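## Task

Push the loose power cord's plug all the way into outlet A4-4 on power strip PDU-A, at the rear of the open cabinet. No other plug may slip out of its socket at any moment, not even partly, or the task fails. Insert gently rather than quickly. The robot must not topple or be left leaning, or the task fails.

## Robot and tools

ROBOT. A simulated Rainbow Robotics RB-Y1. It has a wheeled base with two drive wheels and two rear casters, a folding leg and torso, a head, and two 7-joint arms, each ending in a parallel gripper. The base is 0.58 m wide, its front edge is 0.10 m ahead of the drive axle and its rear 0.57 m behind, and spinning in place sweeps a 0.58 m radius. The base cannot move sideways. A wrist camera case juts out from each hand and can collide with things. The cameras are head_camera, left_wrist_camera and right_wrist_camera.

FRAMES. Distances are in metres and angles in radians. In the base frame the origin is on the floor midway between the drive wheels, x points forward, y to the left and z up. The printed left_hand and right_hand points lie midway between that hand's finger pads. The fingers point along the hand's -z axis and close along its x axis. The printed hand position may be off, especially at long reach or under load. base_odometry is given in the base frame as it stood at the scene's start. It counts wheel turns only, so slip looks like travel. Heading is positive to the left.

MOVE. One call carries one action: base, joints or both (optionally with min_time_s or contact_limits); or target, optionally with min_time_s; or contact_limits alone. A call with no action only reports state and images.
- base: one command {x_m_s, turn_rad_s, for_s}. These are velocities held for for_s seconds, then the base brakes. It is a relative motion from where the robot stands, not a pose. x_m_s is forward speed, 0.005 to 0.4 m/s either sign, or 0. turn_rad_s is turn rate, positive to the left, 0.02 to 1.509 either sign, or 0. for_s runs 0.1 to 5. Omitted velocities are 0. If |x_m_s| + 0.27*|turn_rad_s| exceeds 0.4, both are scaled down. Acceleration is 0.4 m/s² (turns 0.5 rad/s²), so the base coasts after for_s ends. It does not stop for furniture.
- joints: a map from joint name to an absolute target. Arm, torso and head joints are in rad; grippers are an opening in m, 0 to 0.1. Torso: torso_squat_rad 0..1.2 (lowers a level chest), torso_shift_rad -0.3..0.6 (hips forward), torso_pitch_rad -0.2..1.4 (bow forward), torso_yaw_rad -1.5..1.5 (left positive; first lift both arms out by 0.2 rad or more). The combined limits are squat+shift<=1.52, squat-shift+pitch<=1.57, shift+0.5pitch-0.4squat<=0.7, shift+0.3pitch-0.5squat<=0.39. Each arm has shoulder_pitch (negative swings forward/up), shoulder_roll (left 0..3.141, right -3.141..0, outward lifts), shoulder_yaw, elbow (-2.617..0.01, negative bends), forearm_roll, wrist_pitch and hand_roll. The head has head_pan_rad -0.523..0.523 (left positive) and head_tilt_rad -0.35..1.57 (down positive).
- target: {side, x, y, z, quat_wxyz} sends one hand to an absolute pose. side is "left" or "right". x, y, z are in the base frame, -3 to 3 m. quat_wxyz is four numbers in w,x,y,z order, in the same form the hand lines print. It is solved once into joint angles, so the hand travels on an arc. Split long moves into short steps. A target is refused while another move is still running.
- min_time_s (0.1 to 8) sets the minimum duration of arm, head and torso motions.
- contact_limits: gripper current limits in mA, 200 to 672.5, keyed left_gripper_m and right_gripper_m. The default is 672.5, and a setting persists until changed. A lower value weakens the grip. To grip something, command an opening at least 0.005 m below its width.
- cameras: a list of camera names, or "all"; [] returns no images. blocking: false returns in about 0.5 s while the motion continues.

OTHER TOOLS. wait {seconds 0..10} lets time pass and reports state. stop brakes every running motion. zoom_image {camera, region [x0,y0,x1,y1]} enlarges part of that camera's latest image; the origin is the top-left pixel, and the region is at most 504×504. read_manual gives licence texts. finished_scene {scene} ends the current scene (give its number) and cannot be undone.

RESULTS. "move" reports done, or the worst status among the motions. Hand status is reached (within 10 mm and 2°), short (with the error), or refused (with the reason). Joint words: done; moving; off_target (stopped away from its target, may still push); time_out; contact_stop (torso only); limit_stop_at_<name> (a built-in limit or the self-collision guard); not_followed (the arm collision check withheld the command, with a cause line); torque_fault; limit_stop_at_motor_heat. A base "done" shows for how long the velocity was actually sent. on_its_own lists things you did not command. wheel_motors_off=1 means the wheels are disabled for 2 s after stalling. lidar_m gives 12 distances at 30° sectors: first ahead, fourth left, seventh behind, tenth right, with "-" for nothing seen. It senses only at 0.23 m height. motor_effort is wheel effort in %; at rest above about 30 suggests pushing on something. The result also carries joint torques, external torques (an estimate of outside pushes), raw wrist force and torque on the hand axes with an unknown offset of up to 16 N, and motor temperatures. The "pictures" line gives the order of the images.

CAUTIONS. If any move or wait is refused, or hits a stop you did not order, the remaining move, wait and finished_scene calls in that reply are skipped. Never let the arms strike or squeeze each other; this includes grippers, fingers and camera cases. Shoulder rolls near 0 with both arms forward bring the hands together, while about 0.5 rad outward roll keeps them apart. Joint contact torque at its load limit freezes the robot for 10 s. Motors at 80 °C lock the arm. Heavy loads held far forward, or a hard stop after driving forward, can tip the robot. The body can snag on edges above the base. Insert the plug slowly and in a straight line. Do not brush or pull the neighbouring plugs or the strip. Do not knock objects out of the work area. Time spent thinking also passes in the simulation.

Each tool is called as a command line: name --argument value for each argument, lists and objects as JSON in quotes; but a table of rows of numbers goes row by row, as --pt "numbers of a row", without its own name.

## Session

move

Scene clock: 0.00 s.
Joint torques (N m): no reading
External joint torques (N m): no reading
Motor temperatures (°C): left_arm=[33 32 37 34 39 35 40] | right_arm=[34 31 33 33 38 35 37]
Wrist force (N): no reading
Wrist torque (N m): no reading
Wrist force, peak (N): no reading
base_odometry: x=+0.000 y=+0.000 heading=+0.000
lidar_m: 2.45 1.64 1.24 1.22 1.30 1.28 1.23 0.68 0.50 0.49 0.52 0.74
base_status: not commanded
joint_positions: torso_squat_rad=+0.350 torso_shift_rad=+0.000 torso_pitch_rad=+0.000 torso_yaw_rad=+0.000 left_shoulder_pitch_rad=+0.006 left_shoulder_roll_rad=+0.018 left_shoulder_yaw_rad=-0.015 left_elbow_rad=-0.106 left_forearm_roll_rad=+0.023 left_wrist_pitch_rad=+0.033 left_hand_roll_rad=+0.010 left_gripper_m=+0.099 right_shoulder_pitch_rad=-0.001 right_shoulder_roll_rad=-0.024 right_shoulder_yaw_rad=+0.015 right_elbow_rad=-0.175 right_forearm_roll_rad=+0.023 right_wrist_pitch_rad=+0.048 right_hand_roll_rad=-0.016 right_gripper_m=+0.101 head_pan_rad=+0.000 head_tilt_rad=+0.400
joint_status: not commanded
wheel_motors_off: 0
motor_effort: left_wheel=+4 right_wheel=-2
chest: x=-0.2280 y=+0.0008 z=+1.2475 quat_wxyz=(+1.000, -0.001, +0.000, +0.000) (m; base frame)
left_hand: x=-0.1882 y=+0.2331 z=+0.5633 quat_wxyz=(+0.999, +0.007, -0.034, +0.009) (m; base frame)
right_hand: x=-0.1533 y=-0.2376 z=+0.5659 quat_wxyz=(+0.998, -0.013, -0.064, +0.012) (m; base frame)
pictures: head_camera, left_wrist_camera, right_wrist_camera
Images, in order (width x height): head_camera 896x504, left_wrist_camera 644x364, right_wrist_camera 644x364.

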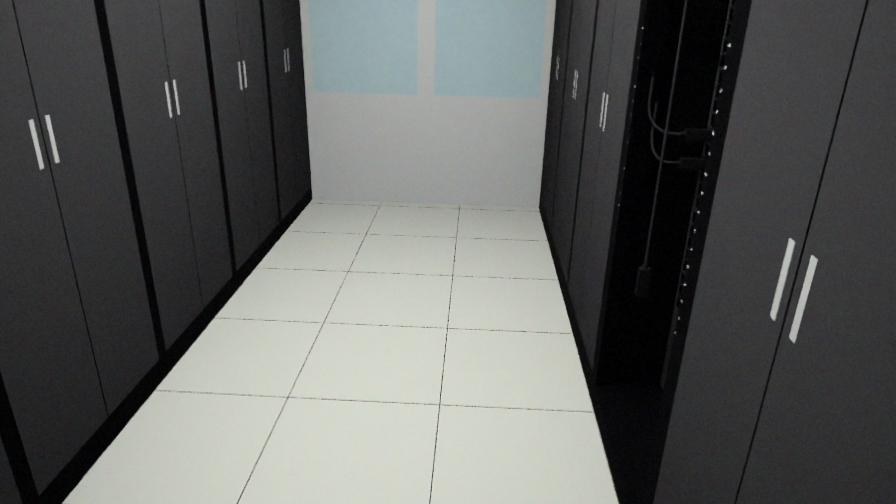

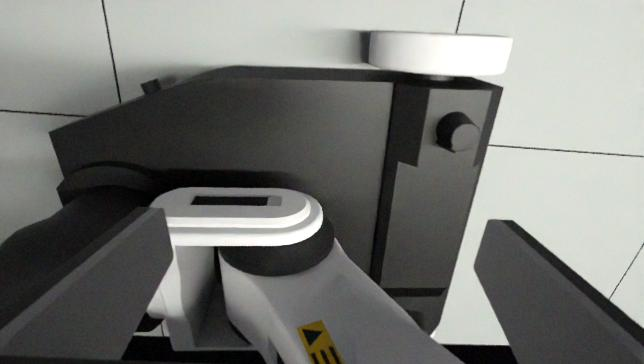

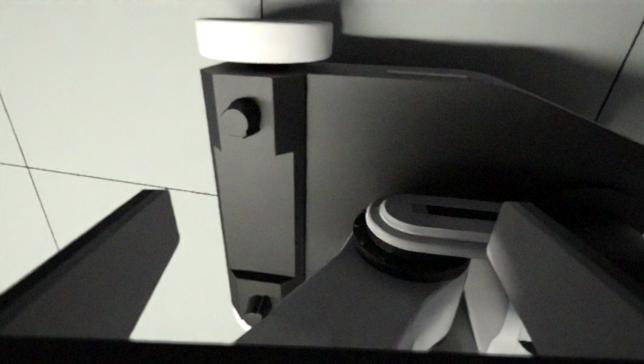

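move --base '{"x_m_s":0.4,"for_s":4.1}' --cameras '[]'

move --base '{"turn_rad_s":-0.6,"for_s":2.7}' --joints '{"head_tilt_rad":0.3}' --cameras '["head_camera"]'

Scene clock: 21.27 s.
Joint torques (N m): left_arm=[-1.15 0.59 -0.5 0.27 0 -0.4 0.15] | right_arm=[-2 -1.09 0.46 -0.38 -0.1 -0.12 -0.09]
External joint torques (N m): left_arm=[0 -0.01 -0.53 0.11 0 -0.17 0.15] | right_arm=[0.02 0.15 0.52 0.15 -0.15 0.2 -0.1]
Motor temperatures (°C): left_arm=[33 32 37 34 39 35 40] | right_arm=[34 31 32 33 38 35 37]
Wrist force (N): left_arm=[1.0 0.8 -4.3] | right_arm=[3.4 5.7 -8.0]
Wrist torque (N m): left_arm=[-0.01 0.00 -0.12] | right_arm=[-0.09 0.46 0.21]
Wrist force, peak (N): left_arm=[1.0 0.6 -4.8] | right_arm=[3.5 6.5 -8.6]
move: done
base_odometry: x=+1.640 y=+0.000 heading=+0.000
lidar_m: 2.69 1.54 1.16 1.14 1.20 1.71 1.92 0.78 0.71 0.82 0.63 0.87
base_status: done (sent for 4.1 of 4.1 s)
joint_positions: torso_squat_rad=+0.350 torso_shift_rad=+0.000 torso_pitch_rad=+0.000 torso_yaw_rad=+0.000 left_shoulder_pitch_rad=+0.006 left_shoulder_roll_rad=+0.018 left_shoulder_yaw_rad=-0.015 left_elbow_rad=-0.106 left_forearm_roll_rad=+0.023 left_wrist_pitch_rad=+0.033 left_hand_roll_rad=+0.010 left_gripper_m=+0.099 right_shoulder_pitch_rad=-0.001 right_shoulder_roll_rad=-0.024 right_shoulder_yaw_rad=+0.015 right_elbow_rad=-0.175 right_forearm_roll_rad=+0.023 right_wrist_pitch_rad=+0.048 right_hand_roll_rad=-0.016 right_gripper_m=+0.101 head_pan_rad=+0.000 head_tilt_rad=+0.400
joint_status: not commanded
wheel_motors_off: 0
motor_effort: left_wheel=-1(47) right_wheel=+1(23)
chest: x=-0.2280 y=+0.0008 z=+1.2475 quat_wxyz=(+1.000, -0.001, +0.000, +0.000) (m; base frame)
left_hand: x=-0.1881 y=+0.2331 z=+0.5633 quat_wxyz=(+0.999, +0.007, -0.034, +0.009) (m; base frame)
right_hand: x=-0.1533 y=-0.2376 z=+0.5659 quat_wxyz=(+0.998, -0.013, -0.064, +0.012) (m; base frame)
pictures: none
No camera images: "cameras" was empty.

Scene clock: 25.63 s.
Joint torques (N m): left_arm=[-0.96 1.1 -0.46 0.43 0.12 -0.34 0] | right_arm=[-1.96 -1.19 0.58 -0.45 -0.1 -0.17 -0.05]
External joint torques (N m): left_arm=[0.19 0.51 -0.49 0.26 0.12 -0.1 0.01] | right_arm=[0.07 0.05 0.64 0.09 -0.15 0.14 -0.05]
Motor temperatures (°C): left_arm=[33 32 37 34 39 35 40] | right_arm=[34 31 32 33 38 35 37]
Wrist force (N): left_arm=[1.0 0.6 -4.5] | right_arm=[3.7 5.8 -8.4]
Wrist torque (N m): left_arm=[0.01 -0.01 -0.13] | right_arm=[-0.12 0.47 0.22]
Wrist force, peak (N): left_arm=[1.1 0.9 -4.6] | right_arm=[3.5 6.6 -8.8]
move: done
base_odometry: x=+1.640 y=+0.000 heading=-1.620
lidar_m: 0.83 0.63 0.82 2.34 1.61 1.18 1.12 1.17 1.61 2.25 0.81 0.72
base_status: done (sent for 2.7 of 2.7 s)
joint_positions: torso_squat_rad=+0.350 torso_shift_rad=+0.000 torso_pitch_rad=+0.000 torso_yaw_rad=+0.000 left_shoulder_pitch_rad=+0.006 left_shoulder_roll_rad=+0.018 left_shoulder_yaw_rad=-0.015 left_elbow_rad=-0.106 left_forearm_roll_rad=+0.023 left_wrist_pitch_rad=+0.033 left_hand_roll_rad=+0.010 left_gripper_m=+0.099 right_shoulder_pitch_rad=-0.001 right_shoulder_roll_rad=-0.024 right_shoulder_yaw_rad=+0.015 right_elbow_rad=-0.175 right_forearm_roll_rad=+0.023 right_wrist_pitch_rad=+0.048 right_hand_roll_rad=-0.016 right_gripper_m=+0.101 head_pan_rad=+0.000 head_tilt_rad=+0.300
joint_status: all done
wheel_motors_off: 0
motor_effort: left_wheel=+14(35) right_wheel=+7(43)
chest: x=-0.2280 y=+0.0009 z=+1.2475 quat_wxyz=(+1.000, -0.001, +0.000, +0.000) (m; base frame)
left_hand: x=-0.1881 y=+0.2331 z=+0.5633 quat_wxyz=(+0.999, +0.007, -0.034, +0.009) (m; base frame)
right_hand: x=-0.1533 y=-0.2376 z=+0.5659 quat_wxyz=(+0.998, -0.013, -0.064, +0.012) (m; base frame)
pictures: head_camera
Images, in order (width x height): head_camera 896x504.

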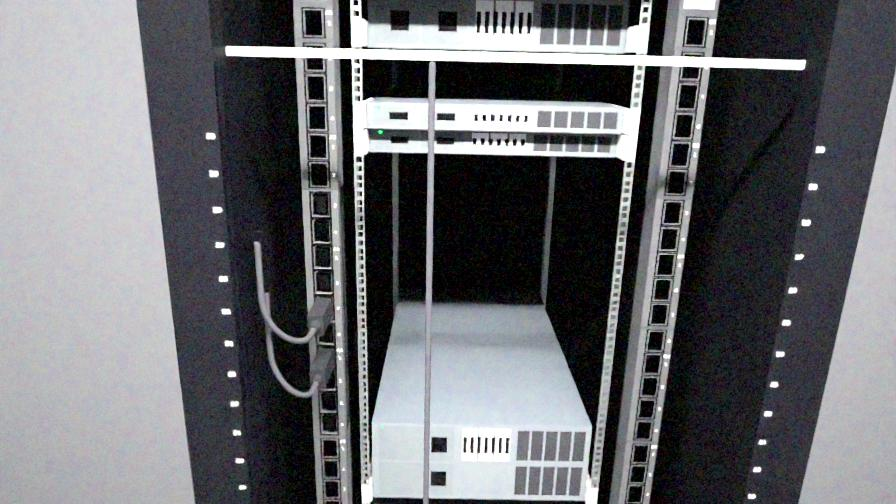

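move --joints '{"head_tilt_rad":0.6}' --cameras '["head_camera"]'

zoom_image --camera "head_camera" --region '[220, 60, 420, 260]'

zoom_image --camera "head_camera" --region '[220, 220, 420, 420]'

zoom_image --camera "head_camera" --region '[360, 250, 510, 400]'

Scene clock: 29.43 s.
Joint torques (N m): left_arm=[-0.64 0.48 -0.9 0.41 0.21 -0.36 0] | right_arm=[-2.06 -1.24 0.54 -0.37 -0.03 -0.17 -0.03]
External joint torques (N m): left_arm=[0.51 -0.11 -0.92 0.25 0.21 -0.13 0.01] | right_arm=[-0.03 0 0.6 0.16 -0.08 0.14 -0.04]
Motor temperatures (°C): left_arm=[33 32 37 34 39 35 40] | right_arm=[34 31 32 33 38 35 37]
Wrist force (N): left_arm=[1.0 0.6 -4.5] | right_arm=[3.7 5.7 -8.3]
Wrist torque (N m): left_arm=[0.00 -0.01 -0.12] | right_arm=[-0.12 0.48 0.20]
Wrist force, peak (N): left_arm=[1.1 0.6 -4.7] | right_arm=[4.1 6.3 -8.6]
move: done
base_odometry: x=+1.640 y=+0.000 heading=-1.620
lidar_m: 0.82 0.63 0.83 2.35 1.61 1.18 1.12 1.18 1.61 2.25 0.81 0.72
base_status: not commanded
joint_positions: torso_squat_rad=+0.350 torso_shift_rad=+0.000 torso_pitch_rad=+0.000 torso_yaw_rad=+0.000 left_shoulder_pitch_rad=+0.006 left_shoulder_roll_rad=+0.018 left_shoulder_yaw_rad=-0.015 left_elbow_rad=-0.106 left_forearm_roll_rad=+0.023 left_wrist_pitch_rad=+0.033 left_hand_roll_rad=+0.010 left_gripper_m=+0.099 right_shoulder_pitch_rad=-0.001 right_shoulder_roll_rad=-0.024 right_shoulder_yaw_rad=+0.015 right_elbow_rad=-0.175 right_forearm_roll_rad=+0.023 right_wrist_pitch_rad=+0.048 right_hand_roll_rad=-0.016 right_gripper_m=+0.101 head_pan_rad=+0.000 head_tilt_rad=+0.600
joint_status: all done
wheel_motors_off: 0
motor_effort: left_wheel=+15(15) right_wheel=+7(7)
chest: x=-0.2280 y=+0.0009 z=+1.2475 quat_wxyz=(+1.000, -0.001, +0.000, +0.000) (m; base frame)
left_hand: x=-0.1881 y=+0.2331 z=+0.5633 quat_wxyz=(+0.999, +0.007, -0.034, +0.009) (m; base frame)
right_hand: x=-0.1533 y=-0.2376 z=+0.5659 quat_wxyz=(+0.998, -0.013, -0.064, +0.012) (m; base frame)
pictures: head_camera
Images, in order (width x height): head_camera 896x504.

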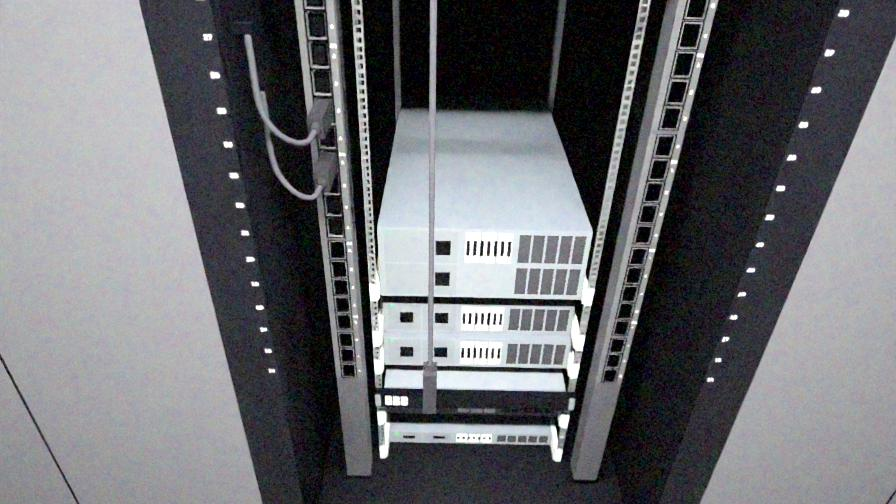

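Scaled by 2.520 from the camera's 896x504 image, which has a finer 1280x720 frame.

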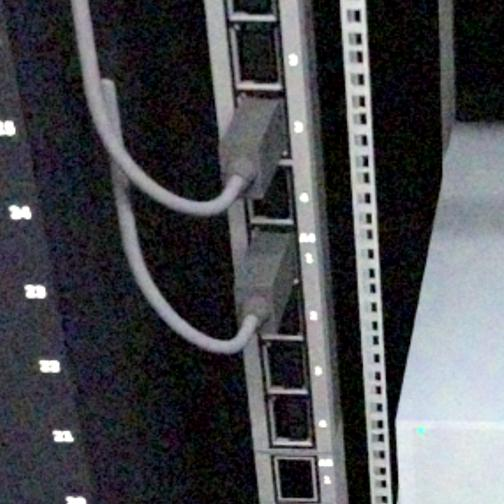

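Scaled by 2.520 from the camera's 896x504 image, which has a finer 1280x720 frame.

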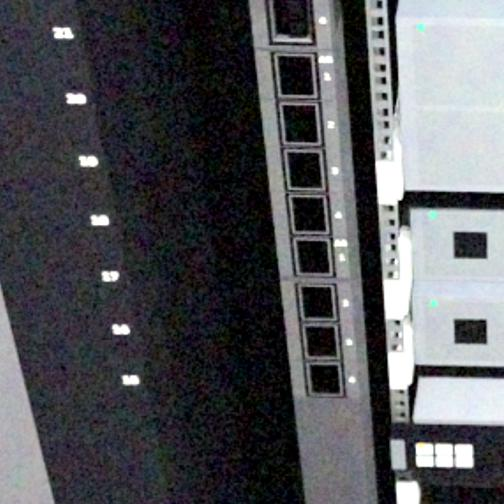

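Scaled by 3.360 from the camera's 896x504 image, which has a finer 1280x720 frame.

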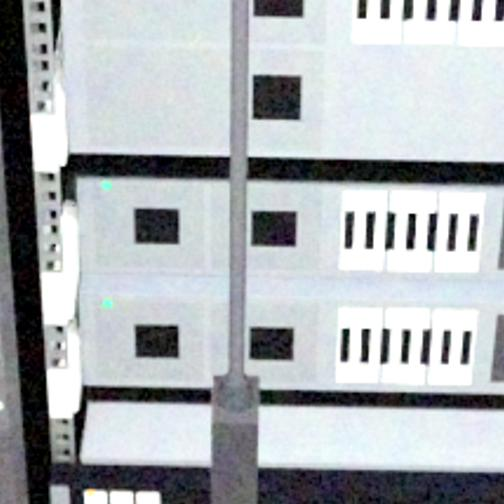

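zoom_image --camera "head_camera" --region '[380, 340, 480, 440]'

zoom_image --camera "head_camera" --region '[280, 80, 360, 220]'

Scaled by 5.040 from the camera's 896x504 image, which has a finer 1280x720 frame.

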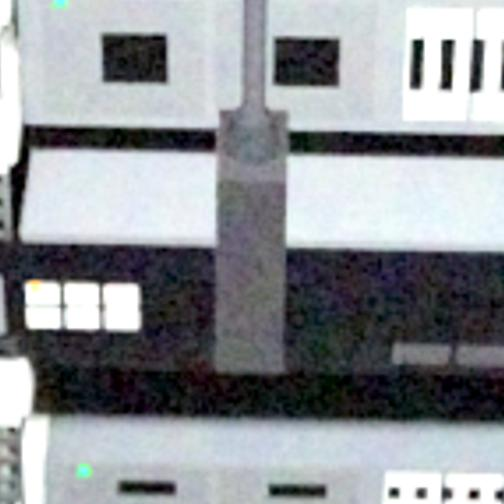

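Scaled by 3.600 from the camera's 896x504 image, which has a finer 1280x720 frame.

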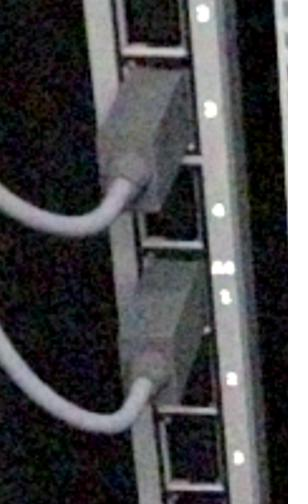

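move --base '{"x_m_s":-0.12,"for_s":1.0}' --joints '{"left_shoulder_pitch_rad":0.5,"left_shoulder_roll_rad":0.3,"left_elbow_rad":-2.0,"right_shoulder_pitch_rad":0.6,"right_shoulder_roll_rad":-0.35,"right_elbow_rad":-2.2}' --cameras '[]'

move --joints '{"torso_squat_rad":1.0,"torso_shift_rad":0.3,"torso_pitch_rad":0.5,"torso_yaw_rad":-0.3,"head_tilt_rad":0.3,"head_pan_rad":0.3}' --cameras '["head_camera"]'

move --joints '{"left_shoulder_pitch_rad":-0.6,"left_shoulder_roll_rad":0.1,"left_shoulder_yaw_rad":0,"left_elbow_rad":-2.0,"left_forearm_roll_rad":0,"left_wrist_pitch_rad":1.12,"left_hand_roll_rad":1.57,"left_gripper_m":0.08}' --cameras '["head_camera","left_wrist_camera"]'

Scene clock: 138.33 s.
Joint torques (N m): left_arm=[-3.06 4.94 2.74 -8.78 0.16 -1.74 0.01] | right_arm=[-0.9 -5.23 -3.43 -9.43 0.16 -1.51 -0.04]
External joint torques (N m): left_arm=[-0.1 0.66 -0.7 1.06 0.13 0.12 0.06] | right_arm=[0.28 -0.08 0.65 0.89 -0.09 0.4 -0.09]
Motor temperatures (°C): left_arm=[33 32 37 34 38 35 40] | right_arm=[34 31 32 33 38 35 37]
Wrist force (N): left_arm=[-4.7 -1.4 1.1] | right_arm=[-1.5 7.6 -2.1]
Wrist torque (N m): left_arm=[0.20 -0.36 -0.07] | right_arm=[-0.27 0.18 0.21]
Wrist force, peak (N): left_arm=[-4.9 -1.2 1.1] | right_arm=[4.6 7.4 -8.2]
move: done
base_odometry: x=+1.646 y=+0.120 heading=-1.622
lidar_m: 0.94 0.75 1.00 2.71 1.45 1.05 1.00 1.05 1.44 2.74 0.99 0.81
base_status: done (sent for 1 of 1 s)
joint_positions: torso_squat_rad=+0.350 torso_shift_rad=+0.000 torso_pitch_rad=+0.000 torso_yaw_rad=+0.000 left_shoulder_pitch_rad=+0.500 left_shoulder_roll_rad=+0.300 left_shoulder_yaw_rad=-0.015 left_elbow_rad=-2.000 left_forearm_roll_rad=+0.023 left_wrist_pitch_rad=+0.033 left_hand_roll_rad=+0.010 left_gripper_m=+0.099 right_shoulder_pitch_rad=+0.600 right_shoulder_roll_rad=-0.350 right_shoulder_yaw_rad=+0.015 right_elbow_rad=-2.200 right_forearm_roll_rad=+0.024 right_wrist_pitch_rad=+0.048 right_hand_roll_rad=-0.016 right_gripper_m=+0.101 head_pan_rad=+0.000 head_tilt_rad=+0.600
joint_status: all done
wheel_motors_off: 0
motor_effort: left_wheel=-18(34) right_wheel=+19(36)
chest: x=-0.2280 y=+0.0009 z=+1.2475 quat_wxyz=(+1.000, -0.001, +0.000, +0.000) (m; base frame)
left_hand: x=+0.1496 y=+0.3210 z=+1.0131 quat_wxyz=(+0.735, +0.102, -0.665, -0.084) (m; base frame)
right_hand: x=+0.1291 y=-0.3069 z=+1.0693 quat_wxyz=(+0.703, -0.120, -0.689, +0.126) (m; base frame)
pictures: none
No camera images: "cameras" was empty.

Scene clock: 141.33 s.
Joint torques (N m): left_arm=[5.19 2.33 1.17 -7.57 0.02 -1.75 0.05] | right_arm=[7.5 -6.15 -4.63 -7.27 0.08 -1.33 0]
External joint torques (N m): left_arm=[-0.35 0.36 -0.38 0.6 0.01 -0.09 0.1] | right_arm=[0.17 0.17 0.57 0.76 -0.14 0.26 -0.03]
Motor temperatures (°C): left_arm=[33 32 37 34 38 35 40] | right_arm=[34 31 32 33 38 35 37]
Wrist force (N): left_arm=[-3.9 0.0 -1.7] | right_arm=[-0.7 8.5 -5.0]
Wrist torque (N m): left_arm=[0.08 -0.31 -0.09] | right_arm=[-0.31 0.19 0.22]
Wrist force, peak (N): left_arm=[-4.7 -1.1 0.6] | right_arm=[-1.2 8.5 -5.3]
move: done
base_odometry: x=+1.646 y=+0.120 heading=-1.621
lidar_m: 0.94 0.75 1.00 2.71 1.44 1.06 1.01 1.05 1.43 2.73 0.99 0.81
base_status: not commanded
joint_positions: torso_squat_rad=+1.000 torso_shift_rad=+0.300 torso_pitch_rad=+0.500 torso_yaw_rad=-0.300 left_shoulder_pitch_rad=+0.500 left_shoulder_roll_rad=+0.300 left_shoulder_yaw_rad=-0.015 left_elbow_rad=-2.000 left_forearm_roll_rad=+0.023 left_wrist_pitch_rad=+0.033 left_hand_roll_rad=+0.010 left_gripper_m=+0.099 right_shoulder_pitch_rad=+0.600 right_shoulder_roll_rad=-0.350 right_shoulder_yaw_rad=+0.015 right_elbow_rad=-2.200 right_forearm_roll_rad=+0.024 right_wrist_pitch_rad=+0.048 right_hand_roll_rad=-0.016 right_gripper_m=+0.101 head_pan_rad=+0.300 head_tilt_rad=+0.300
joint_status: all done
wheel_motors_off: 0
motor_effort: left_wheel=-12(18) right_wheel=+11(22)
chest: x=+0.0322 y=+0.0006 z=+0.9133 quat_wxyz=(+0.958, -0.038, +0.245, -0.145) (m; base frame)
left_hand: x=+0.3195 y=+0.1947 z=+0.4894 quat_wxyz=(+0.859, -0.046, -0.475, -0.187) (m; base frame)
right_hand: x=+0.1662 y=-0.3990 z=+0.6370 quat_wxyz=(+0.856, -0.210, -0.466, +0.074) (m; base frame)
pictures: head_camera
Images, in order (width x height): head_camera 896x504.

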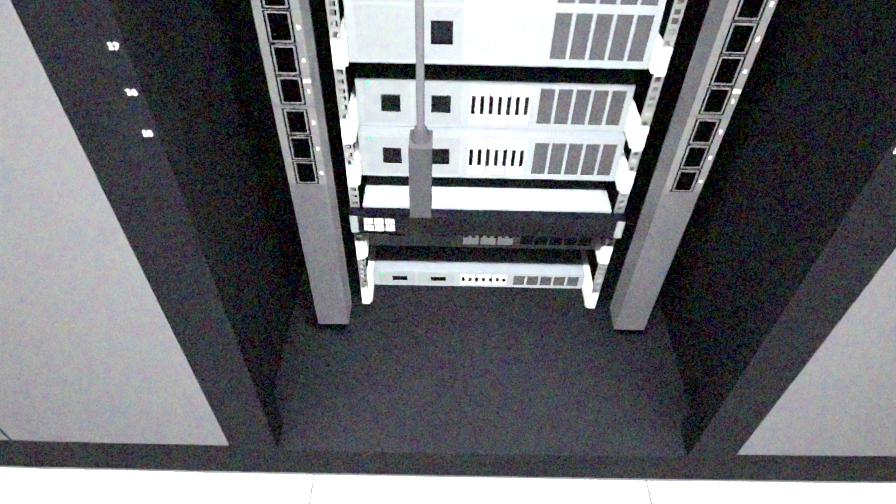

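Scene clock: 143.13 s.
Joint torques (N m): left_arm=[-11.41 -1.61 -0.46 -8.33 0.3 -1.94 -0.29] | right_arm=[7.24 -6.39 -4.48 -7.34 0.14 -1.31 -0.05]
External joint torques (N m): left_arm=[1.4 -0.37 0.47 1.16 0.11 -0.31 -0.29] | right_arm=[-0.09 -0.08 0.72 0.7 -0.08 0.28 -0.09]
Motor temperatures (°C): left_arm=[33 32 37 34 38 35 40] | right_arm=[34 31 32 33 38 35 37]
Wrist force (N): left_arm=[1.6 6.0 -1.6] | right_arm=[-0.7 8.0 -5.3]
Wrist torque (N m): left_arm=[-0.28 0.00 -0.14] | right_arm=[-0.29 0.21 0.16]
Wrist force, peak (N): left_arm=[1.9 6.0 -1.6] | right_arm=[-0.5 8.5 -5.6]
move: done
base_odometry: x=+1.646 y=+0.120 heading=-1.621
lidar_m: 0.95 0.74 0.99 2.71 1.45 1.05 1.01 1.05 1.45 2.73 0.99 0.82
base_status: not commanded
joint_positions: torso_squat_rad=+1.000 torso_shift_rad=+0.300 torso_pitch_rad=+0.500 torso_yaw_rad=-0.300 left_shoulder_pitch_rad=-0.600 left_shoulder_roll_rad=+0.100 left_shoulder_yaw_rad=+0.000 left_elbow_rad=-2.000 left_forearm_roll_rad=+0.000 left_wrist_pitch_rad=+1.120 left_hand_roll_rad=+1.570 left_gripper_m=+0.080 right_shoulder_pitch_rad=+0.600 right_shoulder_roll_rad=-0.350 right_shoulder_yaw_rad=+0.015 right_elbow_rad=-2.200 right_forearm_roll_rad=+0.024 right_wrist_pitch_rad=+0.048 right_hand_roll_rad=-0.016 right_gripper_m=+0.101 head_pan_rad=+0.300 head_tilt_rad=+0.300
joint_status: all done
wheel_motors_off: 0
motor_effort: left_wheel=-10(12) right_wheel=+10(11)
chest: x=+0.0321 y=+0.0006 z=+0.9134 quat_wxyz=(+0.958, -0.038, +0.245, -0.145) (m; base frame)
left_hand: x=+0.5586 y=-0.0260 z=+0.6637 quat_wxyz=(+0.735, -0.424, -0.223, +0.481) (m; base frame)
right_hand: x=+0.1662 y=-0.3990 z=+0.6371 quat_wxyz=(+0.856, -0.210, -0.466, +0.074) (m; base frame)
pictures: head_camera, left_wrist_camera
Images, in order (width x height): head_camera 896x504, left_wrist_camera 644x364.

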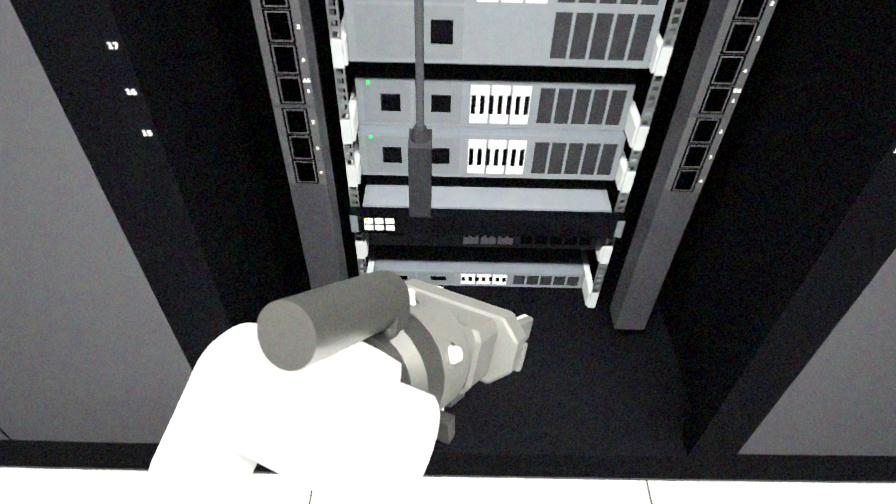

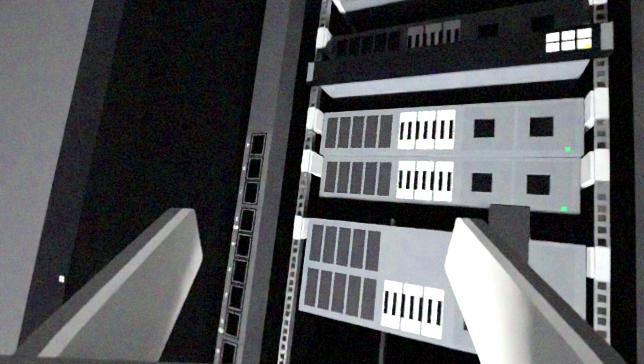

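move --target '{"side":"left","x":0.65,"y":0.03,"z":0.672,"quat_wxyz":[0.714,-0.372,-0.274,0.526]}' --min_time_s 2 --cameras '["head_camera","left_wrist_camera"]'

Scene clock: 153.80 s.
Joint torques (N m): left_arm=[-17.46 3.13 -0.23 -8.17 -0.11 -1.35 0.43] | right_arm=[7.22 -6.32 -4.55 -7.24 0.19 -1.28 -0.07]
External joint torques (N m): left_arm=[-0.6 0.87 0.06 1.41 -0.13 0.24 0.44] | right_arm=[-0.11 -0.01 0.64 0.79 -0.03 0.3 -0.11]
Motor temperatures (°C): left_arm=[33 32 37 34 38 35 40] | right_arm=[34 31 32 33 38 35 37]
Wrist force (N): left_arm=[1.0 5.8 -1.8] | right_arm=[-0.5 8.2 -5.2]
Wrist torque (N m): left_arm=[-0.27 -0.04 -0.13] | right_arm=[-0.27 0.19 0.18]
Wrist force, peak (N): left_arm=[1.7 6.1 -1.6] | right_arm=[-0.2 8.4 -5.6]
move: done
base_odometry: x=+1.646 y=+0.120 heading=-1.621
lidar_m: 0.94 0.74 0.99 2.71 1.44 1.06 1.00 1.05 1.43 2.73 0.99 0.81
base_status: not commanded
joint_positions: torso_squat_rad=+1.000 torso_shift_rad=+0.300 torso_pitch_rad=+0.500 torso_yaw_rad=-0.300 left_shoulder_pitch_rad=-0.846 left_shoulder_roll_rad=+0.203 left_shoulder_yaw_rad=+0.145 left_elbow_rad=-1.728 left_forearm_roll_rad=-0.050 left_wrist_pitch_rad=+1.127 left_hand_roll_rad=+1.599 left_gripper_m=+0.080 right_shoulder_pitch_rad=+0.600 right_shoulder_roll_rad=-0.350 right_shoulder_yaw_rad=+0.015 right_elbow_rad=-2.200 right_forearm_roll_rad=+0.024 right_wrist_pitch_rad=+0.048 right_hand_roll_rad=-0.016 right_gripper_m=+0.101 head_pan_rad=+0.300 head_tilt_rad=+0.300
joint_status: all done
wheel_motors_off: 0
motor_effort: left_wheel=-10(10) right_wheel=+10(11)
chest: x=+0.0321 y=+0.0006 z=+0.9134 quat_wxyz=(+0.958, -0.038, +0.245, -0.145) (m; base frame)
left_hand: x=+0.6499 y=+0.0298 z=+0.6719 quat_wxyz=(+0.714, -0.372, -0.274, +0.526) (m; base frame)
left_hand_status: reached (checked arc, planned for 2.0 s): 0 mm and 0.0 deg off.
right_hand: x=+0.1662 y=-0.3990 z=+0.6371 quat_wxyz=(+0.856, -0.210, -0.466, +0.074) (m; base frame)
pictures: head_camera, left_wrist_camera
Images, in order (width x height): head_camera 896x504, left_wrist_camera 644x364.

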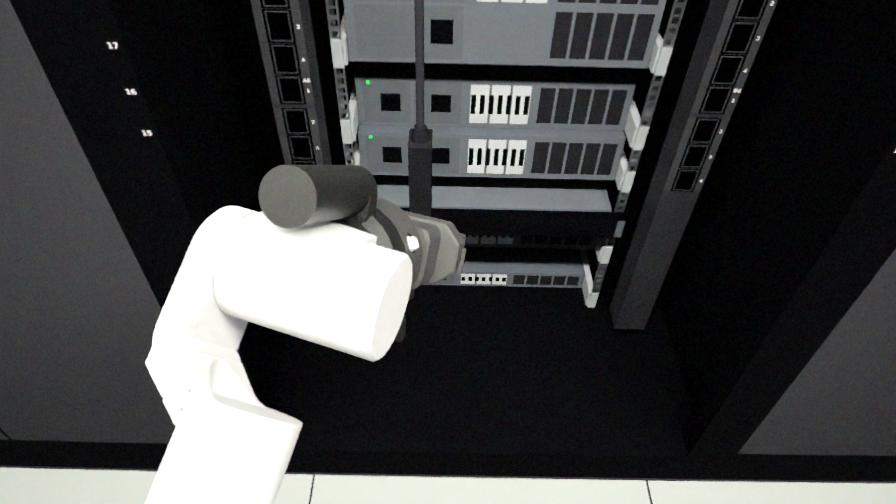

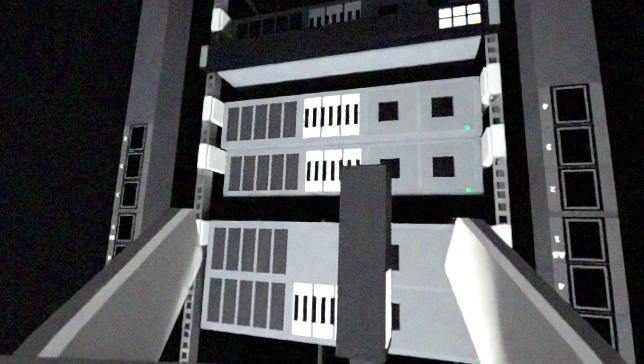

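move --base '{"x_m_s":0.05,"for_s":1.6}' --cameras '["head_camera","left_wrist_camera"]'

Scene clock: 163.53 s.
Joint torques (N m): left_arm=[-16.68 3.1 0.22 -8.63 -0.01 -1.57 0.42] | right_arm=[6.89 -6.16 -4.4 -7.36 0.06 -1.26 -0.06]
External joint torques (N m): left_arm=[0.18 0.84 0.51 0.95 -0.03 0.03 0.43] | right_arm=[-0.44 0.16 0.79 0.68 -0.16 0.33 -0.1]
Motor temperatures (°C): left_arm=[34 32 37 34 38 35 40] | right_arm=[34 31 32 33 38 35 37]
Wrist force (N): left_arm=[1.1 5.9 -1.8] | right_arm=[-0.3 8.4 -5.0]
Wrist torque (N m): left_arm=[-0.28 -0.03 -0.13] | right_arm=[-0.31 0.24 0.21]
Wrist force, peak (N): left_arm=[1.3 6.1 -2.1] | right_arm=[-0.5 8.5 -5.3]
move: done
base_odometry: x=+1.642 y=+0.040 heading=-1.620
lidar_m: 0.86 0.67 0.88 2.47 1.55 1.14 1.08 1.13 1.55 2.40 0.87 0.75
base_status: done (sent for 1.6 of 1.6 s)
joint_positions: torso_squat_rad=+1.000 torso_shift_rad=+0.300 torso_pitch_rad=+0.500 torso_yaw_rad=-0.300 left_shoulder_pitch_rad=-0.846 left_shoulder_roll_rad=+0.203 left_shoulder_yaw_rad=+0.145 left_elbow_rad=-1.728 left_forearm_roll_rad=-0.050 left_wrist_pitch_rad=+1.127 left_hand_roll_rad=+1.599 left_gripper_m=+0.080 right_shoulder_pitch_rad=+0.600 right_shoulder_roll_rad=-0.350 right_shoulder_yaw_rad=+0.015 right_elbow_rad=-2.200 right_forearm_roll_rad=+0.024 right_wrist_pitch_rad=+0.048 right_hand_roll_rad=-0.016 right_gripper_m=+0.101 head_pan_rad=+0.300 head_tilt_rad=+0.300
joint_status: not commanded
wheel_motors_off: 0
motor_effort: left_wheel=+12(22) right_wheel=-9(31)
chest: x=+0.0321 y=+0.0006 z=+0.9134 quat_wxyz=(+0.958, -0.038, +0.245, -0.145) (m; base frame)
left_hand: x=+0.6499 y=+0.0298 z=+0.6720 quat_wxyz=(+0.714, -0.372, -0.274, +0.526) (m; base frame)
right_hand: x=+0.1662 y=-0.3990 z=+0.6371 quat_wxyz=(+0.856, -0.210, -0.466, +0.074) (m; base frame)
pictures: head_camera, left_wrist_camera
Images, in order (width x height): head_camera 896x504, left_wrist_camera 644x364.

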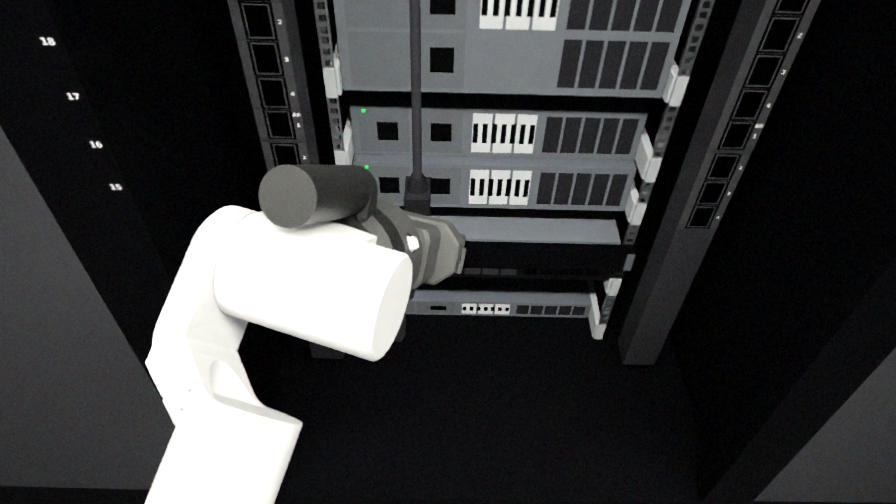

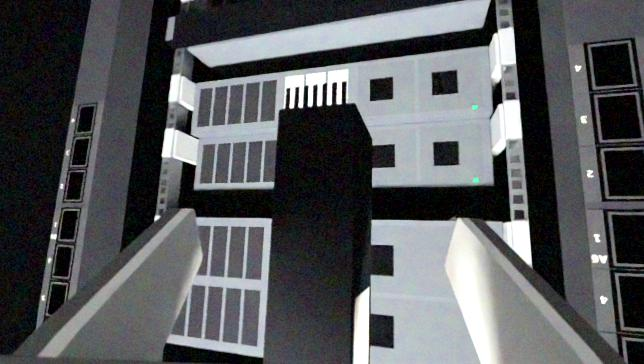

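move --base '{"x_m_s":0.03,"for_s":0.9}' --cameras '["left_wrist_camera","head_camera"]'

zoom_image --camera "head_camera" --region '[380, 160, 480, 260]'

Scene clock: 169.10 s.
Joint torques (N m): left_arm=[-16.53 2.43 -0.48 -8.96 -0.03 -1.57 0.44] | right_arm=[6.88 -6.09 -4.73 -7.2 0.12 -1.3 -0.01]
External joint torques (N m): left_arm=[0.33 0.17 -0.19 0.62 -0.04 0.03 0.45] | right_arm=[-0.45 0.22 0.46 0.84 -0.1 0.29 -0.05]
Motor temperatures (°C): left_arm=[34 32 37 34 38 35 40] | right_arm=[34 31 32 33 38 35 37]
Wrist force (N): left_arm=[1.0 5.8 -1.4] | right_arm=[-0.3 7.9 -5.0]
Wrist torque (N m): left_arm=[-0.28 -0.04 -0.13] | right_arm=[-0.25 0.22 0.20]
Wrist force, peak (N): left_arm=[1.2 6.2 -2.2] | right_arm=[0.2 8.9 -5.5]
move: done
base_odometry: x=+1.641 y=+0.013 heading=-1.619
lidar_m: 0.83 0.65 0.85 2.36 1.59 1.17 1.11 1.16 1.59 2.29 0.84 0.72
base_status: done (sent for 0.9 of 0.9 s)
joint_positions: torso_squat_rad=+1.000 torso_shift_rad=+0.300 torso_pitch_rad=+0.500 torso_yaw_rad=-0.300 left_shoulder_pitch_rad=-0.846 left_shoulder_roll_rad=+0.203 left_shoulder_yaw_rad=+0.145 left_elbow_rad=-1.728 left_forearm_roll_rad=-0.050 left_wrist_pitch_rad=+1.127 left_hand_roll_rad=+1.599 left_gripper_m=+0.080 right_shoulder_pitch_rad=+0.600 right_shoulder_roll_rad=-0.350 right_shoulder_yaw_rad=+0.015 right_elbow_rad=-2.200 right_forearm_roll_rad=+0.024 right_wrist_pitch_rad=+0.048 right_hand_roll_rad=-0.016 right_gripper_m=+0.101 head_pan_rad=+0.300 head_tilt_rad=+0.300
joint_status: not commanded
wheel_motors_off: 0
motor_effort: left_wheel=+12(29) right_wheel=-5(14)
chest: x=+0.0321 y=+0.0006 z=+0.9134 quat_wxyz=(+0.958, -0.038, +0.245, -0.145) (m; base frame)
left_hand: x=+0.6499 y=+0.0298 z=+0.6720 quat_wxyz=(+0.714, -0.372, -0.274, +0.526) (m; base frame)
right_hand: x=+0.1662 y=-0.3990 z=+0.6371 quat_wxyz=(+0.856, -0.210, -0.466, +0.074) (m; base frame)
pictures: head_camera, left_wrist_camera
Images, in order (width x height): head_camera 896x504, left_wrist_camera 644x364.

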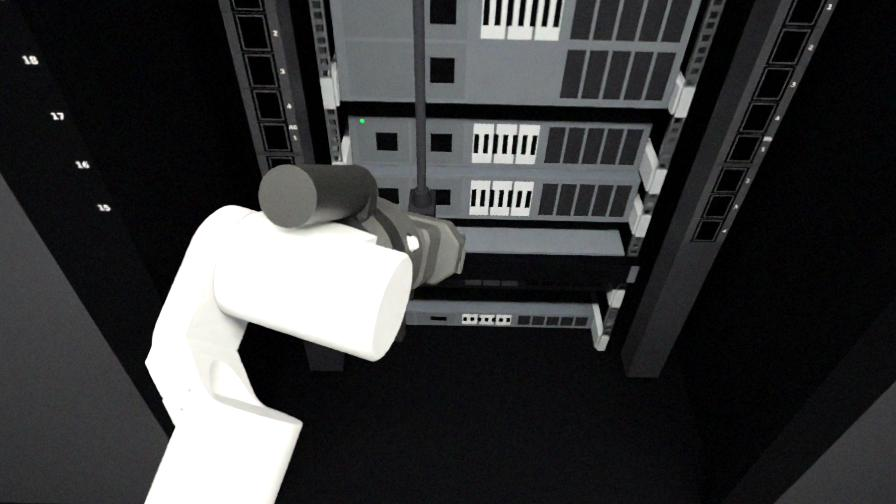

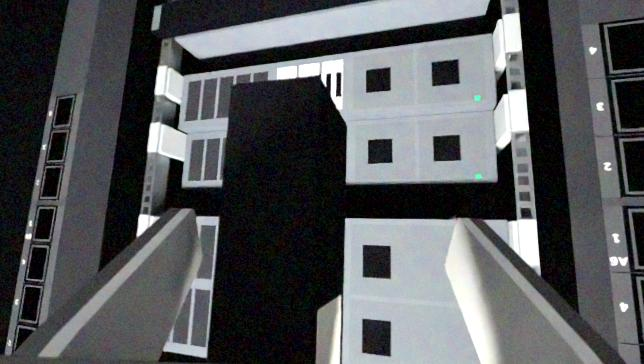

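Scaled by 5.040 from the camera's 896x504 image, which has a finer 1280x720 frame.

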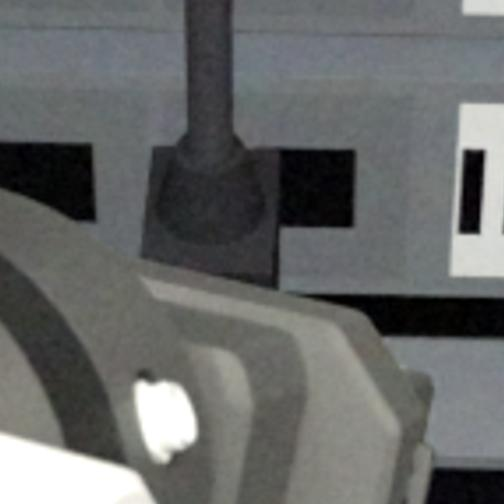

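move --target '{"side":"left","x":0.658,"y":0.022,"z":0.672,"quat_wxyz":[0.714,-0.372,-0.274,0.526]}' --min_time_s 1 --cameras '["left_wrist_camera"]'

move --joints '{"left_gripper_m":0.045}' --cameras '["left_wrist_camera"]'

Scene clock: 175.27 s.
Joint torques (N m): left_arm=[-17.63 0.86 -2 -8.44 -0.12 -1.73 0.42] | right_arm=[6.93 -6.28 -4.42 -7.24 0.09 -1.28 0.01]
External joint torques (N m): left_arm=[-0.16 -1.36 -1.66 1.2 -0.12 -0.13 0.43] | right_arm=[-0.39 0.03 0.78 0.79 -0.13 0.31 -0.03]
Motor temperatures (°C): left_arm=[34 32 37 34 38 35 40] | right_arm=[34 31 32 33 38 35 37]
Wrist force (N): left_arm=[1.1 6.0 -1.6] | right_arm=[-0.3 8.2 -5.0]
Wrist torque (N m): left_arm=[-0.30 -0.03 -0.12] | right_arm=[-0.28 0.24 0.19]
Wrist force, peak (N): left_arm=[1.1 6.0 -1.8] | right_arm=[-0.7 8.6 -5.5]
move: done
base_odometry: x=+1.641 y=+0.013 heading=-1.619
lidar_m: 0.84 0.64 0.85 2.37 1.60 1.17 1.11 1.16 1.59 2.29 0.82 0.73
base_status: not commanded
joint_positions: torso_squat_rad=+1.000 torso_shift_rad=+0.300 torso_pitch_rad=+0.500 torso_yaw_rad=-0.300 left_shoulder_pitch_rad=-0.882 left_shoulder_roll_rad=+0.201 left_shoulder_yaw_rad=+0.141 left_elbow_rad=-1.674 left_forearm_roll_rad=-0.063 left_wrist_pitch_rad=+1.108 left_hand_roll_rad=+1.609 left_gripper_m=+0.080 right_shoulder_pitch_rad=+0.600 right_shoulder_roll_rad=-0.350 right_shoulder_yaw_rad=+0.015 right_elbow_rad=-2.200 right_forearm_roll_rad=+0.024 right_wrist_pitch_rad=+0.048 right_hand_roll_rad=-0.016 right_gripper_m=+0.101 head_pan_rad=+0.300 head_tilt_rad=+0.300
joint_status: all done
wheel_motors_off: 0
motor_effort: left_wheel=+13(13) right_wheel=-5(6)
chest: x=+0.0321 y=+0.0006 z=+0.9134 quat_wxyz=(+0.958, -0.038, +0.245, -0.145) (m; base frame)
left_hand: x=+0.6580 y=+0.0223 z=+0.6719 quat_wxyz=(+0.714, -0.372, -0.274, +0.526) (m; base frame)
left_hand_status: reached (checked arc, planned for 1.0 s): 0 mm and 0.0 deg off.
right_hand: x=+0.1662 y=-0.3990 z=+0.6371 quat_wxyz=(+0.856, -0.210, -0.466, +0.074) (m; base frame)
pictures: left_wrist_camera
Images, in order (width x height): left_wrist_camera 644x364.

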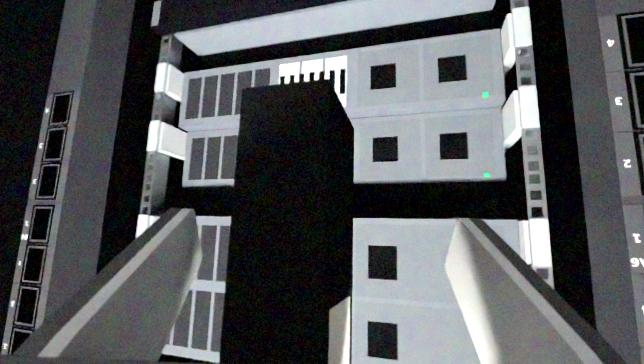

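Scene clock: 176.13 s.
Joint torques (N m): left_arm=[-18.3 1.06 -2.23 -8.15 -0.19 -1.98 0.48] | right_arm=[6.74 -6.19 -4.39 -7.27 0.14 -1.25 -0.04]
External joint torques (N m): left_arm=[-0.83 -1.16 -1.89 1.48 -0.2 -0.39 0.49] | right_arm=[-0.59 0.12 0.8 0.76 -0.08 0.33 -0.07]
Motor temperatures (°C): left_arm=[34 32 37 34 38 35 40] | right_arm=[34 31 32 33 38 35 37]
Wrist force (N): left_arm=[1.1 6.0 -1.8] | right_arm=[-0.2 8.0 -5.1]
Wrist torque (N m): left_arm=[-0.30 -0.02 -0.12] | right_arm=[-0.25 0.27 0.19]
Wrist force, peak (N): left_arm=[1.1 6.0 -1.8] | right_arm=[-0.3 8.8 -5.1]
move: done
base_odometry: x=+1.641 y=+0.013 heading=-1.619
lidar_m: 0.83 0.65 0.85 2.37 1.60 1.17 1.12 1.16 1.60 2.29 0.83 0.73
base_status: not commanded
joint_positions: torso_squat_rad=+1.000 torso_shift_rad=+0.300 torso_pitch_rad=+0.500 torso_yaw_rad=-0.300 left_shoulder_pitch_rad=-0.882 left_shoulder_roll_rad=+0.201 left_shoulder_yaw_rad=+0.141 left_elbow_rad=-1.674 left_forearm_roll_rad=-0.063 left_wrist_pitch_rad=+1.108 left_hand_roll_rad=+1.609 left_gripper_m=+0.045 right_shoulder_pitch_rad=+0.600 right_shoulder_roll_rad=-0.350 right_shoulder_yaw_rad=+0.015 right_elbow_rad=-2.200 right_forearm_roll_rad=+0.024 right_wrist_pitch_rad=+0.048 right_hand_roll_rad=-0.016 right_gripper_m=+0.101 head_pan_rad=+0.300 head_tilt_rad=+0.300
joint_status: all done
wheel_motors_off: 0
motor_effort: left_wheel=+12(13) right_wheel=-5(6)
chest: x=+0.0321 y=+0.0006 z=+0.9134 quat_wxyz=(+0.958, -0.038, +0.245, -0.145) (m; base frame)
left_hand: x=+0.6580 y=+0.0223 z=+0.6719 quat_wxyz=(+0.714, -0.372, -0.274, +0.526) (m; base frame)
right_hand: x=+0.1662 y=-0.3990 z=+0.6371 quat_wxyz=(+0.856, -0.210, -0.466, +0.074) (m; base frame)
pictures: left_wrist_camera
Images, in order (width x height): left_wrist_camera 644x364.

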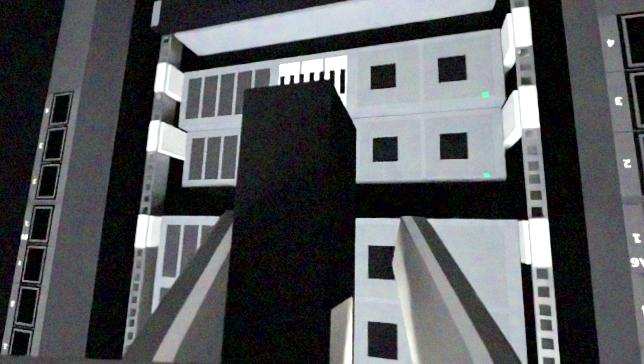

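move --target '{"side":"left","x":0.656,"y":0.016,"z":0.672,"quat_wxyz":[0.714,-0.372,-0.274,0.526]}' --min_time_s 1 --cameras '[]'

move --joints '{"left_gripper_m":0.03}' --cameras '["left_wrist_camera"]'

move --joints '{"left_gripper_m":0.008}' --cameras '["left_wrist_camera","head_camera"]'

zoom_image --camera "head_camera" --region '[380, 160, 480, 260]'

Scene clock: 182.97 s.
Joint torques (N m): left_arm=[-18.28 0.41 -2.05 -8.34 -0.25 -1.99 0.47] | right_arm=[6.98 -6.2 -4.43 -7.35 0.09 -1.28 0.03]
External joint torques (N m): left_arm=[-0.78 -1.52 -1.6 1.29 -0.23 -0.39 0.48] | right_arm=[-0.35 0.11 0.76 0.68 -0.13 0.3 0]
Motor temperatures (°C): left_arm=[34 32 36 34 38 35 40] | right_arm=[34 31 32 33 38 35 37]
Wrist force (N): left_arm=[0.9 6.0 -1.6] | right_arm=[-1.0 8.0 -5.3]
Wrist torque (N m): left_arm=[-0.29 -0.05 -0.12] | right_arm=[-0.25 0.16 0.22]
Wrist force, peak (N): left_arm=[1.2 6.0 -1.8] | right_arm=[-0.5 8.7 -5.4]
move: done
base_odometry: x=+1.641 y=+0.013 heading=-1.619
lidar_m: 0.84 0.65 0.85 2.36 1.59 1.16 1.11 1.15 1.60 2.29 0.83 0.72
base_status: not commanded
joint_positions: torso_squat_rad=+1.000 torso_shift_rad=+0.300 torso_pitch_rad=+0.500 torso_yaw_rad=-0.300 left_shoulder_pitch_rad=-0.884 left_shoulder_roll_rad=+0.189 left_shoulder_yaw_rad=+0.132 left_elbow_rad=-1.673 left_forearm_roll_rad=-0.080 left_wrist_pitch_rad=+1.108 left_hand_roll_rad=+1.618 left_gripper_m=+0.045 right_shoulder_pitch_rad=+0.600 right_shoulder_roll_rad=-0.350 right_shoulder_yaw_rad=+0.015 right_elbow_rad=-2.200 right_forearm_roll_rad=+0.024 right_wrist_pitch_rad=+0.048 right_hand_roll_rad=-0.016 right_gripper_m=+0.101 head_pan_rad=+0.300 head_tilt_rad=+0.300
joint_status: all done
wheel_motors_off: 0
motor_effort: left_wheel=+12(13) right_wheel=-5(6)
chest: x=+0.0321 y=+0.0006 z=+0.9134 quat_wxyz=(+0.958, -0.038, +0.245, -0.145) (m; base frame)
left_hand: x=+0.6560 y=+0.0163 z=+0.6720 quat_wxyz=(+0.714, -0.372, -0.274, +0.526) (m; base frame)
left_hand_status: reached (checked arc, planned for 1.0 s): 0 mm and 0.0 deg off.
right_hand: x=+0.1662 y=-0.3990 z=+0.6371 quat_wxyz=(+0.856, -0.210, -0.466, +0.074) (m; base frame)
pictures: none
No camera images: "cameras" was empty.

Scene clock: 183.60 s.
Joint torques (N m): left_arm=[-18.5 0.54 -1.88 -8.23 -0.12 -1.94 0.45] | right_arm=[6.87 -5.98 -4.44 -7.34 0.1 -1.29 0.04]
External joint torques (N m): left_arm=[-1 -1.39 -1.44 1.4 -0.11 -0.34 0.46] | right_arm=[-0.46 0.33 0.75 0.69 -0.12 0.3 0]
Motor temperatures (°C): left_arm=[34 32 36 34 38 35 40] | right_arm=[34 31 32 33 38 35 37]
Wrist force (N): left_arm=[1.1 5.7 -1.5] | right_arm=[-0.7 7.4 -5.3]
Wrist torque (N m): left_arm=[-0.26 -0.03 -0.13] | right_arm=[-0.16 0.21 0.18]
Wrist force, peak (N): left_arm=[1.1 6.0 -1.6] | right_arm=[-0.5 8.3 -5.6]
move: done
base_odometry: x=+1.641 y=+0.013 heading=-1.619
lidar_m: 0.83 0.65 0.85 2.36 1.59 1.16 1.11 1.15 1.60 2.29 0.84 0.73
base_status: not commanded
joint_positions: torso_squat_rad=+1.000 torso_shift_rad=+0.300 torso_pitch_rad=+0.500 torso_yaw_rad=-0.300 left_shoulder_pitch_rad=-0.884 left_shoulder_roll_rad=+0.189 left_shoulder_yaw_rad=+0.132 left_elbow_rad=-1.673 left_forearm_roll_rad=-0.080 left_wrist_pitch_rad=+1.108 left_hand_roll_rad=+1.618 left_gripper_m=+0.030 right_shoulder_pitch_rad=+0.600 right_shoulder_roll_rad=-0.350 right_shoulder_yaw_rad=+0.015 right_elbow_rad=-2.200 right_forearm_roll_rad=+0.024 right_wrist_pitch_rad=+0.048 right_hand_roll_rad=-0.016 right_gripper_m=+0.101 head_pan_rad=+0.300 head_tilt_rad=+0.300
joint_status: all done
wheel_motors_off: 0
motor_effort: left_wheel=+12(13) right_wheel=-5(6)
chest: x=+0.0321 y=+0.0006 z=+0.9134 quat_wxyz=(+0.958, -0.038, +0.245, -0.145) (m; base frame)
left_hand: x=+0.6560 y=+0.0163 z=+0.6720 quat_wxyz=(+0.714, -0.372, -0.274, +0.526) (m; base frame)
right_hand: x=+0.1662 y=-0.3990 z=+0.6371 quat_wxyz=(+0.856, -0.210, -0.466, +0.074) (m; base frame)
pictures: left_wrist_camera
Images, in order (width x height): left_wrist_camera 644x364.

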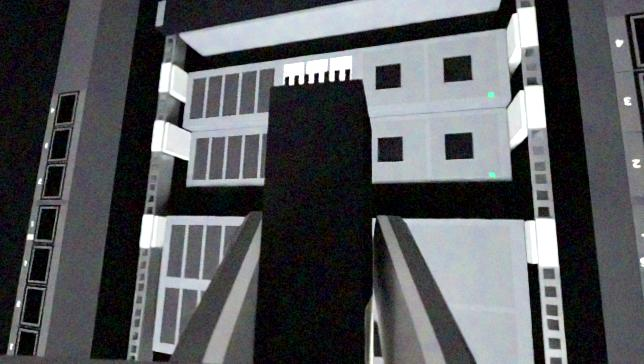

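Scene clock: 184.33 s.
Joint torques (N m): left_arm=[-18.1 0.48 -1.64 -8.18 -0.05 -1.99 0.5] | right_arm=[6.94 -6.3 -4.36 -7.31 0.11 -1.25 -0.04]
External joint torques (N m): left_arm=[-0.59 -1.45 -1.19 1.46 -0.04 -0.39 0.51] | right_arm=[-0.39 0.01 0.84 0.72 -0.11 0.34 -0.08]
Motor temperatures (°C): left_arm=[34 32 36 34 38 35 40] | right_arm=[34 31 32 33 38 35 37]
Wrist force (N): left_arm=[1.0 5.8 -1.6] | right_arm=[-0.5 8.1 -5.0]
Wrist torque (N m): left_arm=[-0.28 -0.04 -0.12] | right_arm=[-0.30 0.24 0.17]
Wrist force, peak (N): left_arm=[1.1 5.9 -1.8] | right_arm=[-0.9 9.1 -5.2]
move: off_target
base_odometry: x=+1.641 y=+0.013 heading=-1.619
lidar_m: 0.84 0.64 0.85 2.36 1.59 1.17 1.12 1.16 1.59 2.29 0.83 0.73
base_status: not commanded
joint_positions: torso_squat_rad=+1.000 torso_shift_rad=+0.300 torso_pitch_rad=+0.500 torso_yaw_rad=-0.300 left_shoulder_pitch_rad=-0.884 left_shoulder_roll_rad=+0.189 left_shoulder_yaw_rad=+0.132 left_elbow_rad=-1.673 left_forearm_roll_rad=-0.080 left_wrist_pitch_rad=+1.108 left_hand_roll_rad=+1.618 left_gripper_m=+0.023 right_shoulder_pitch_rad=+0.600 right_shoulder_roll_rad=-0.350 right_shoulder_yaw_rad=+0.015 right_elbow_rad=-2.200 right_forearm_roll_rad=+0.024 right_wrist_pitch_rad=+0.048 right_hand_roll_rad=-0.016 right_gripper_m=+0.101 head_pan_rad=+0.300 head_tilt_rad=+0.300
joint_status: left_gripper_m off_target (ended at +0.023, target +0.008)
wheel_motors_off: 0
motor_effort: left_wheel=+12(13) right_wheel=-6(6)
chest: x=+0.0321 y=+0.0006 z=+0.9134 quat_wxyz=(+0.958, -0.038, +0.245, -0.145) (m; base frame)
left_hand: x=+0.6560 y=+0.0163 z=+0.6720 quat_wxyz=(+0.714, -0.372, -0.274, +0.526) (m; base frame)
right_hand: x=+0.1662 y=-0.3990 z=+0.6371 quat_wxyz=(+0.856, -0.210, -0.466, +0.074) (m; base frame)
pictures: head_camera, left_wrist_camera
Images, in order (width x height): head_camera 896x504, left_wrist_camera 644x364.

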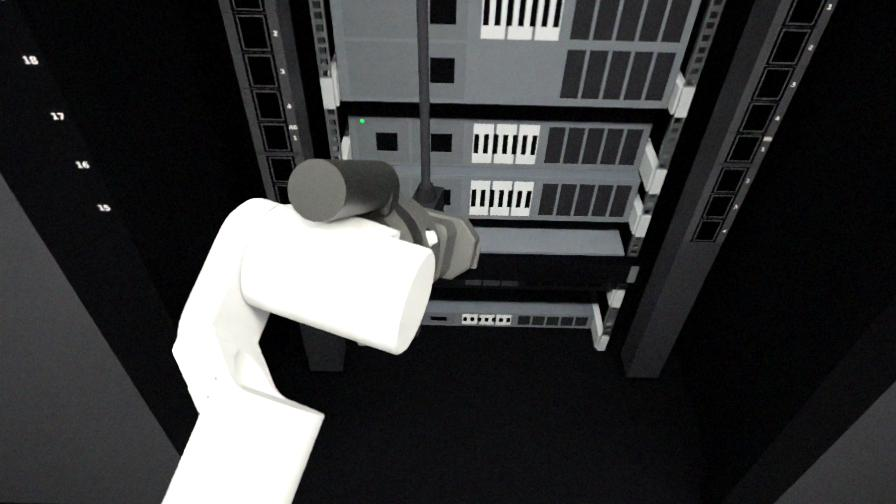

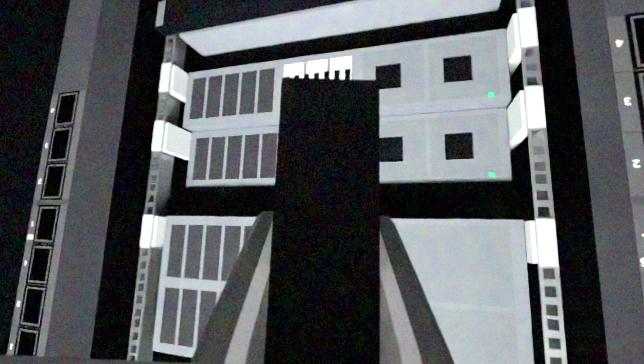

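Scaled by 5.040 from the camera's 896x504 image, which has a finer 1280x720 frame.

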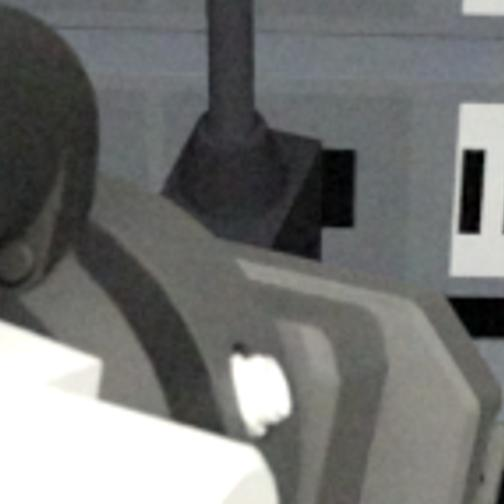

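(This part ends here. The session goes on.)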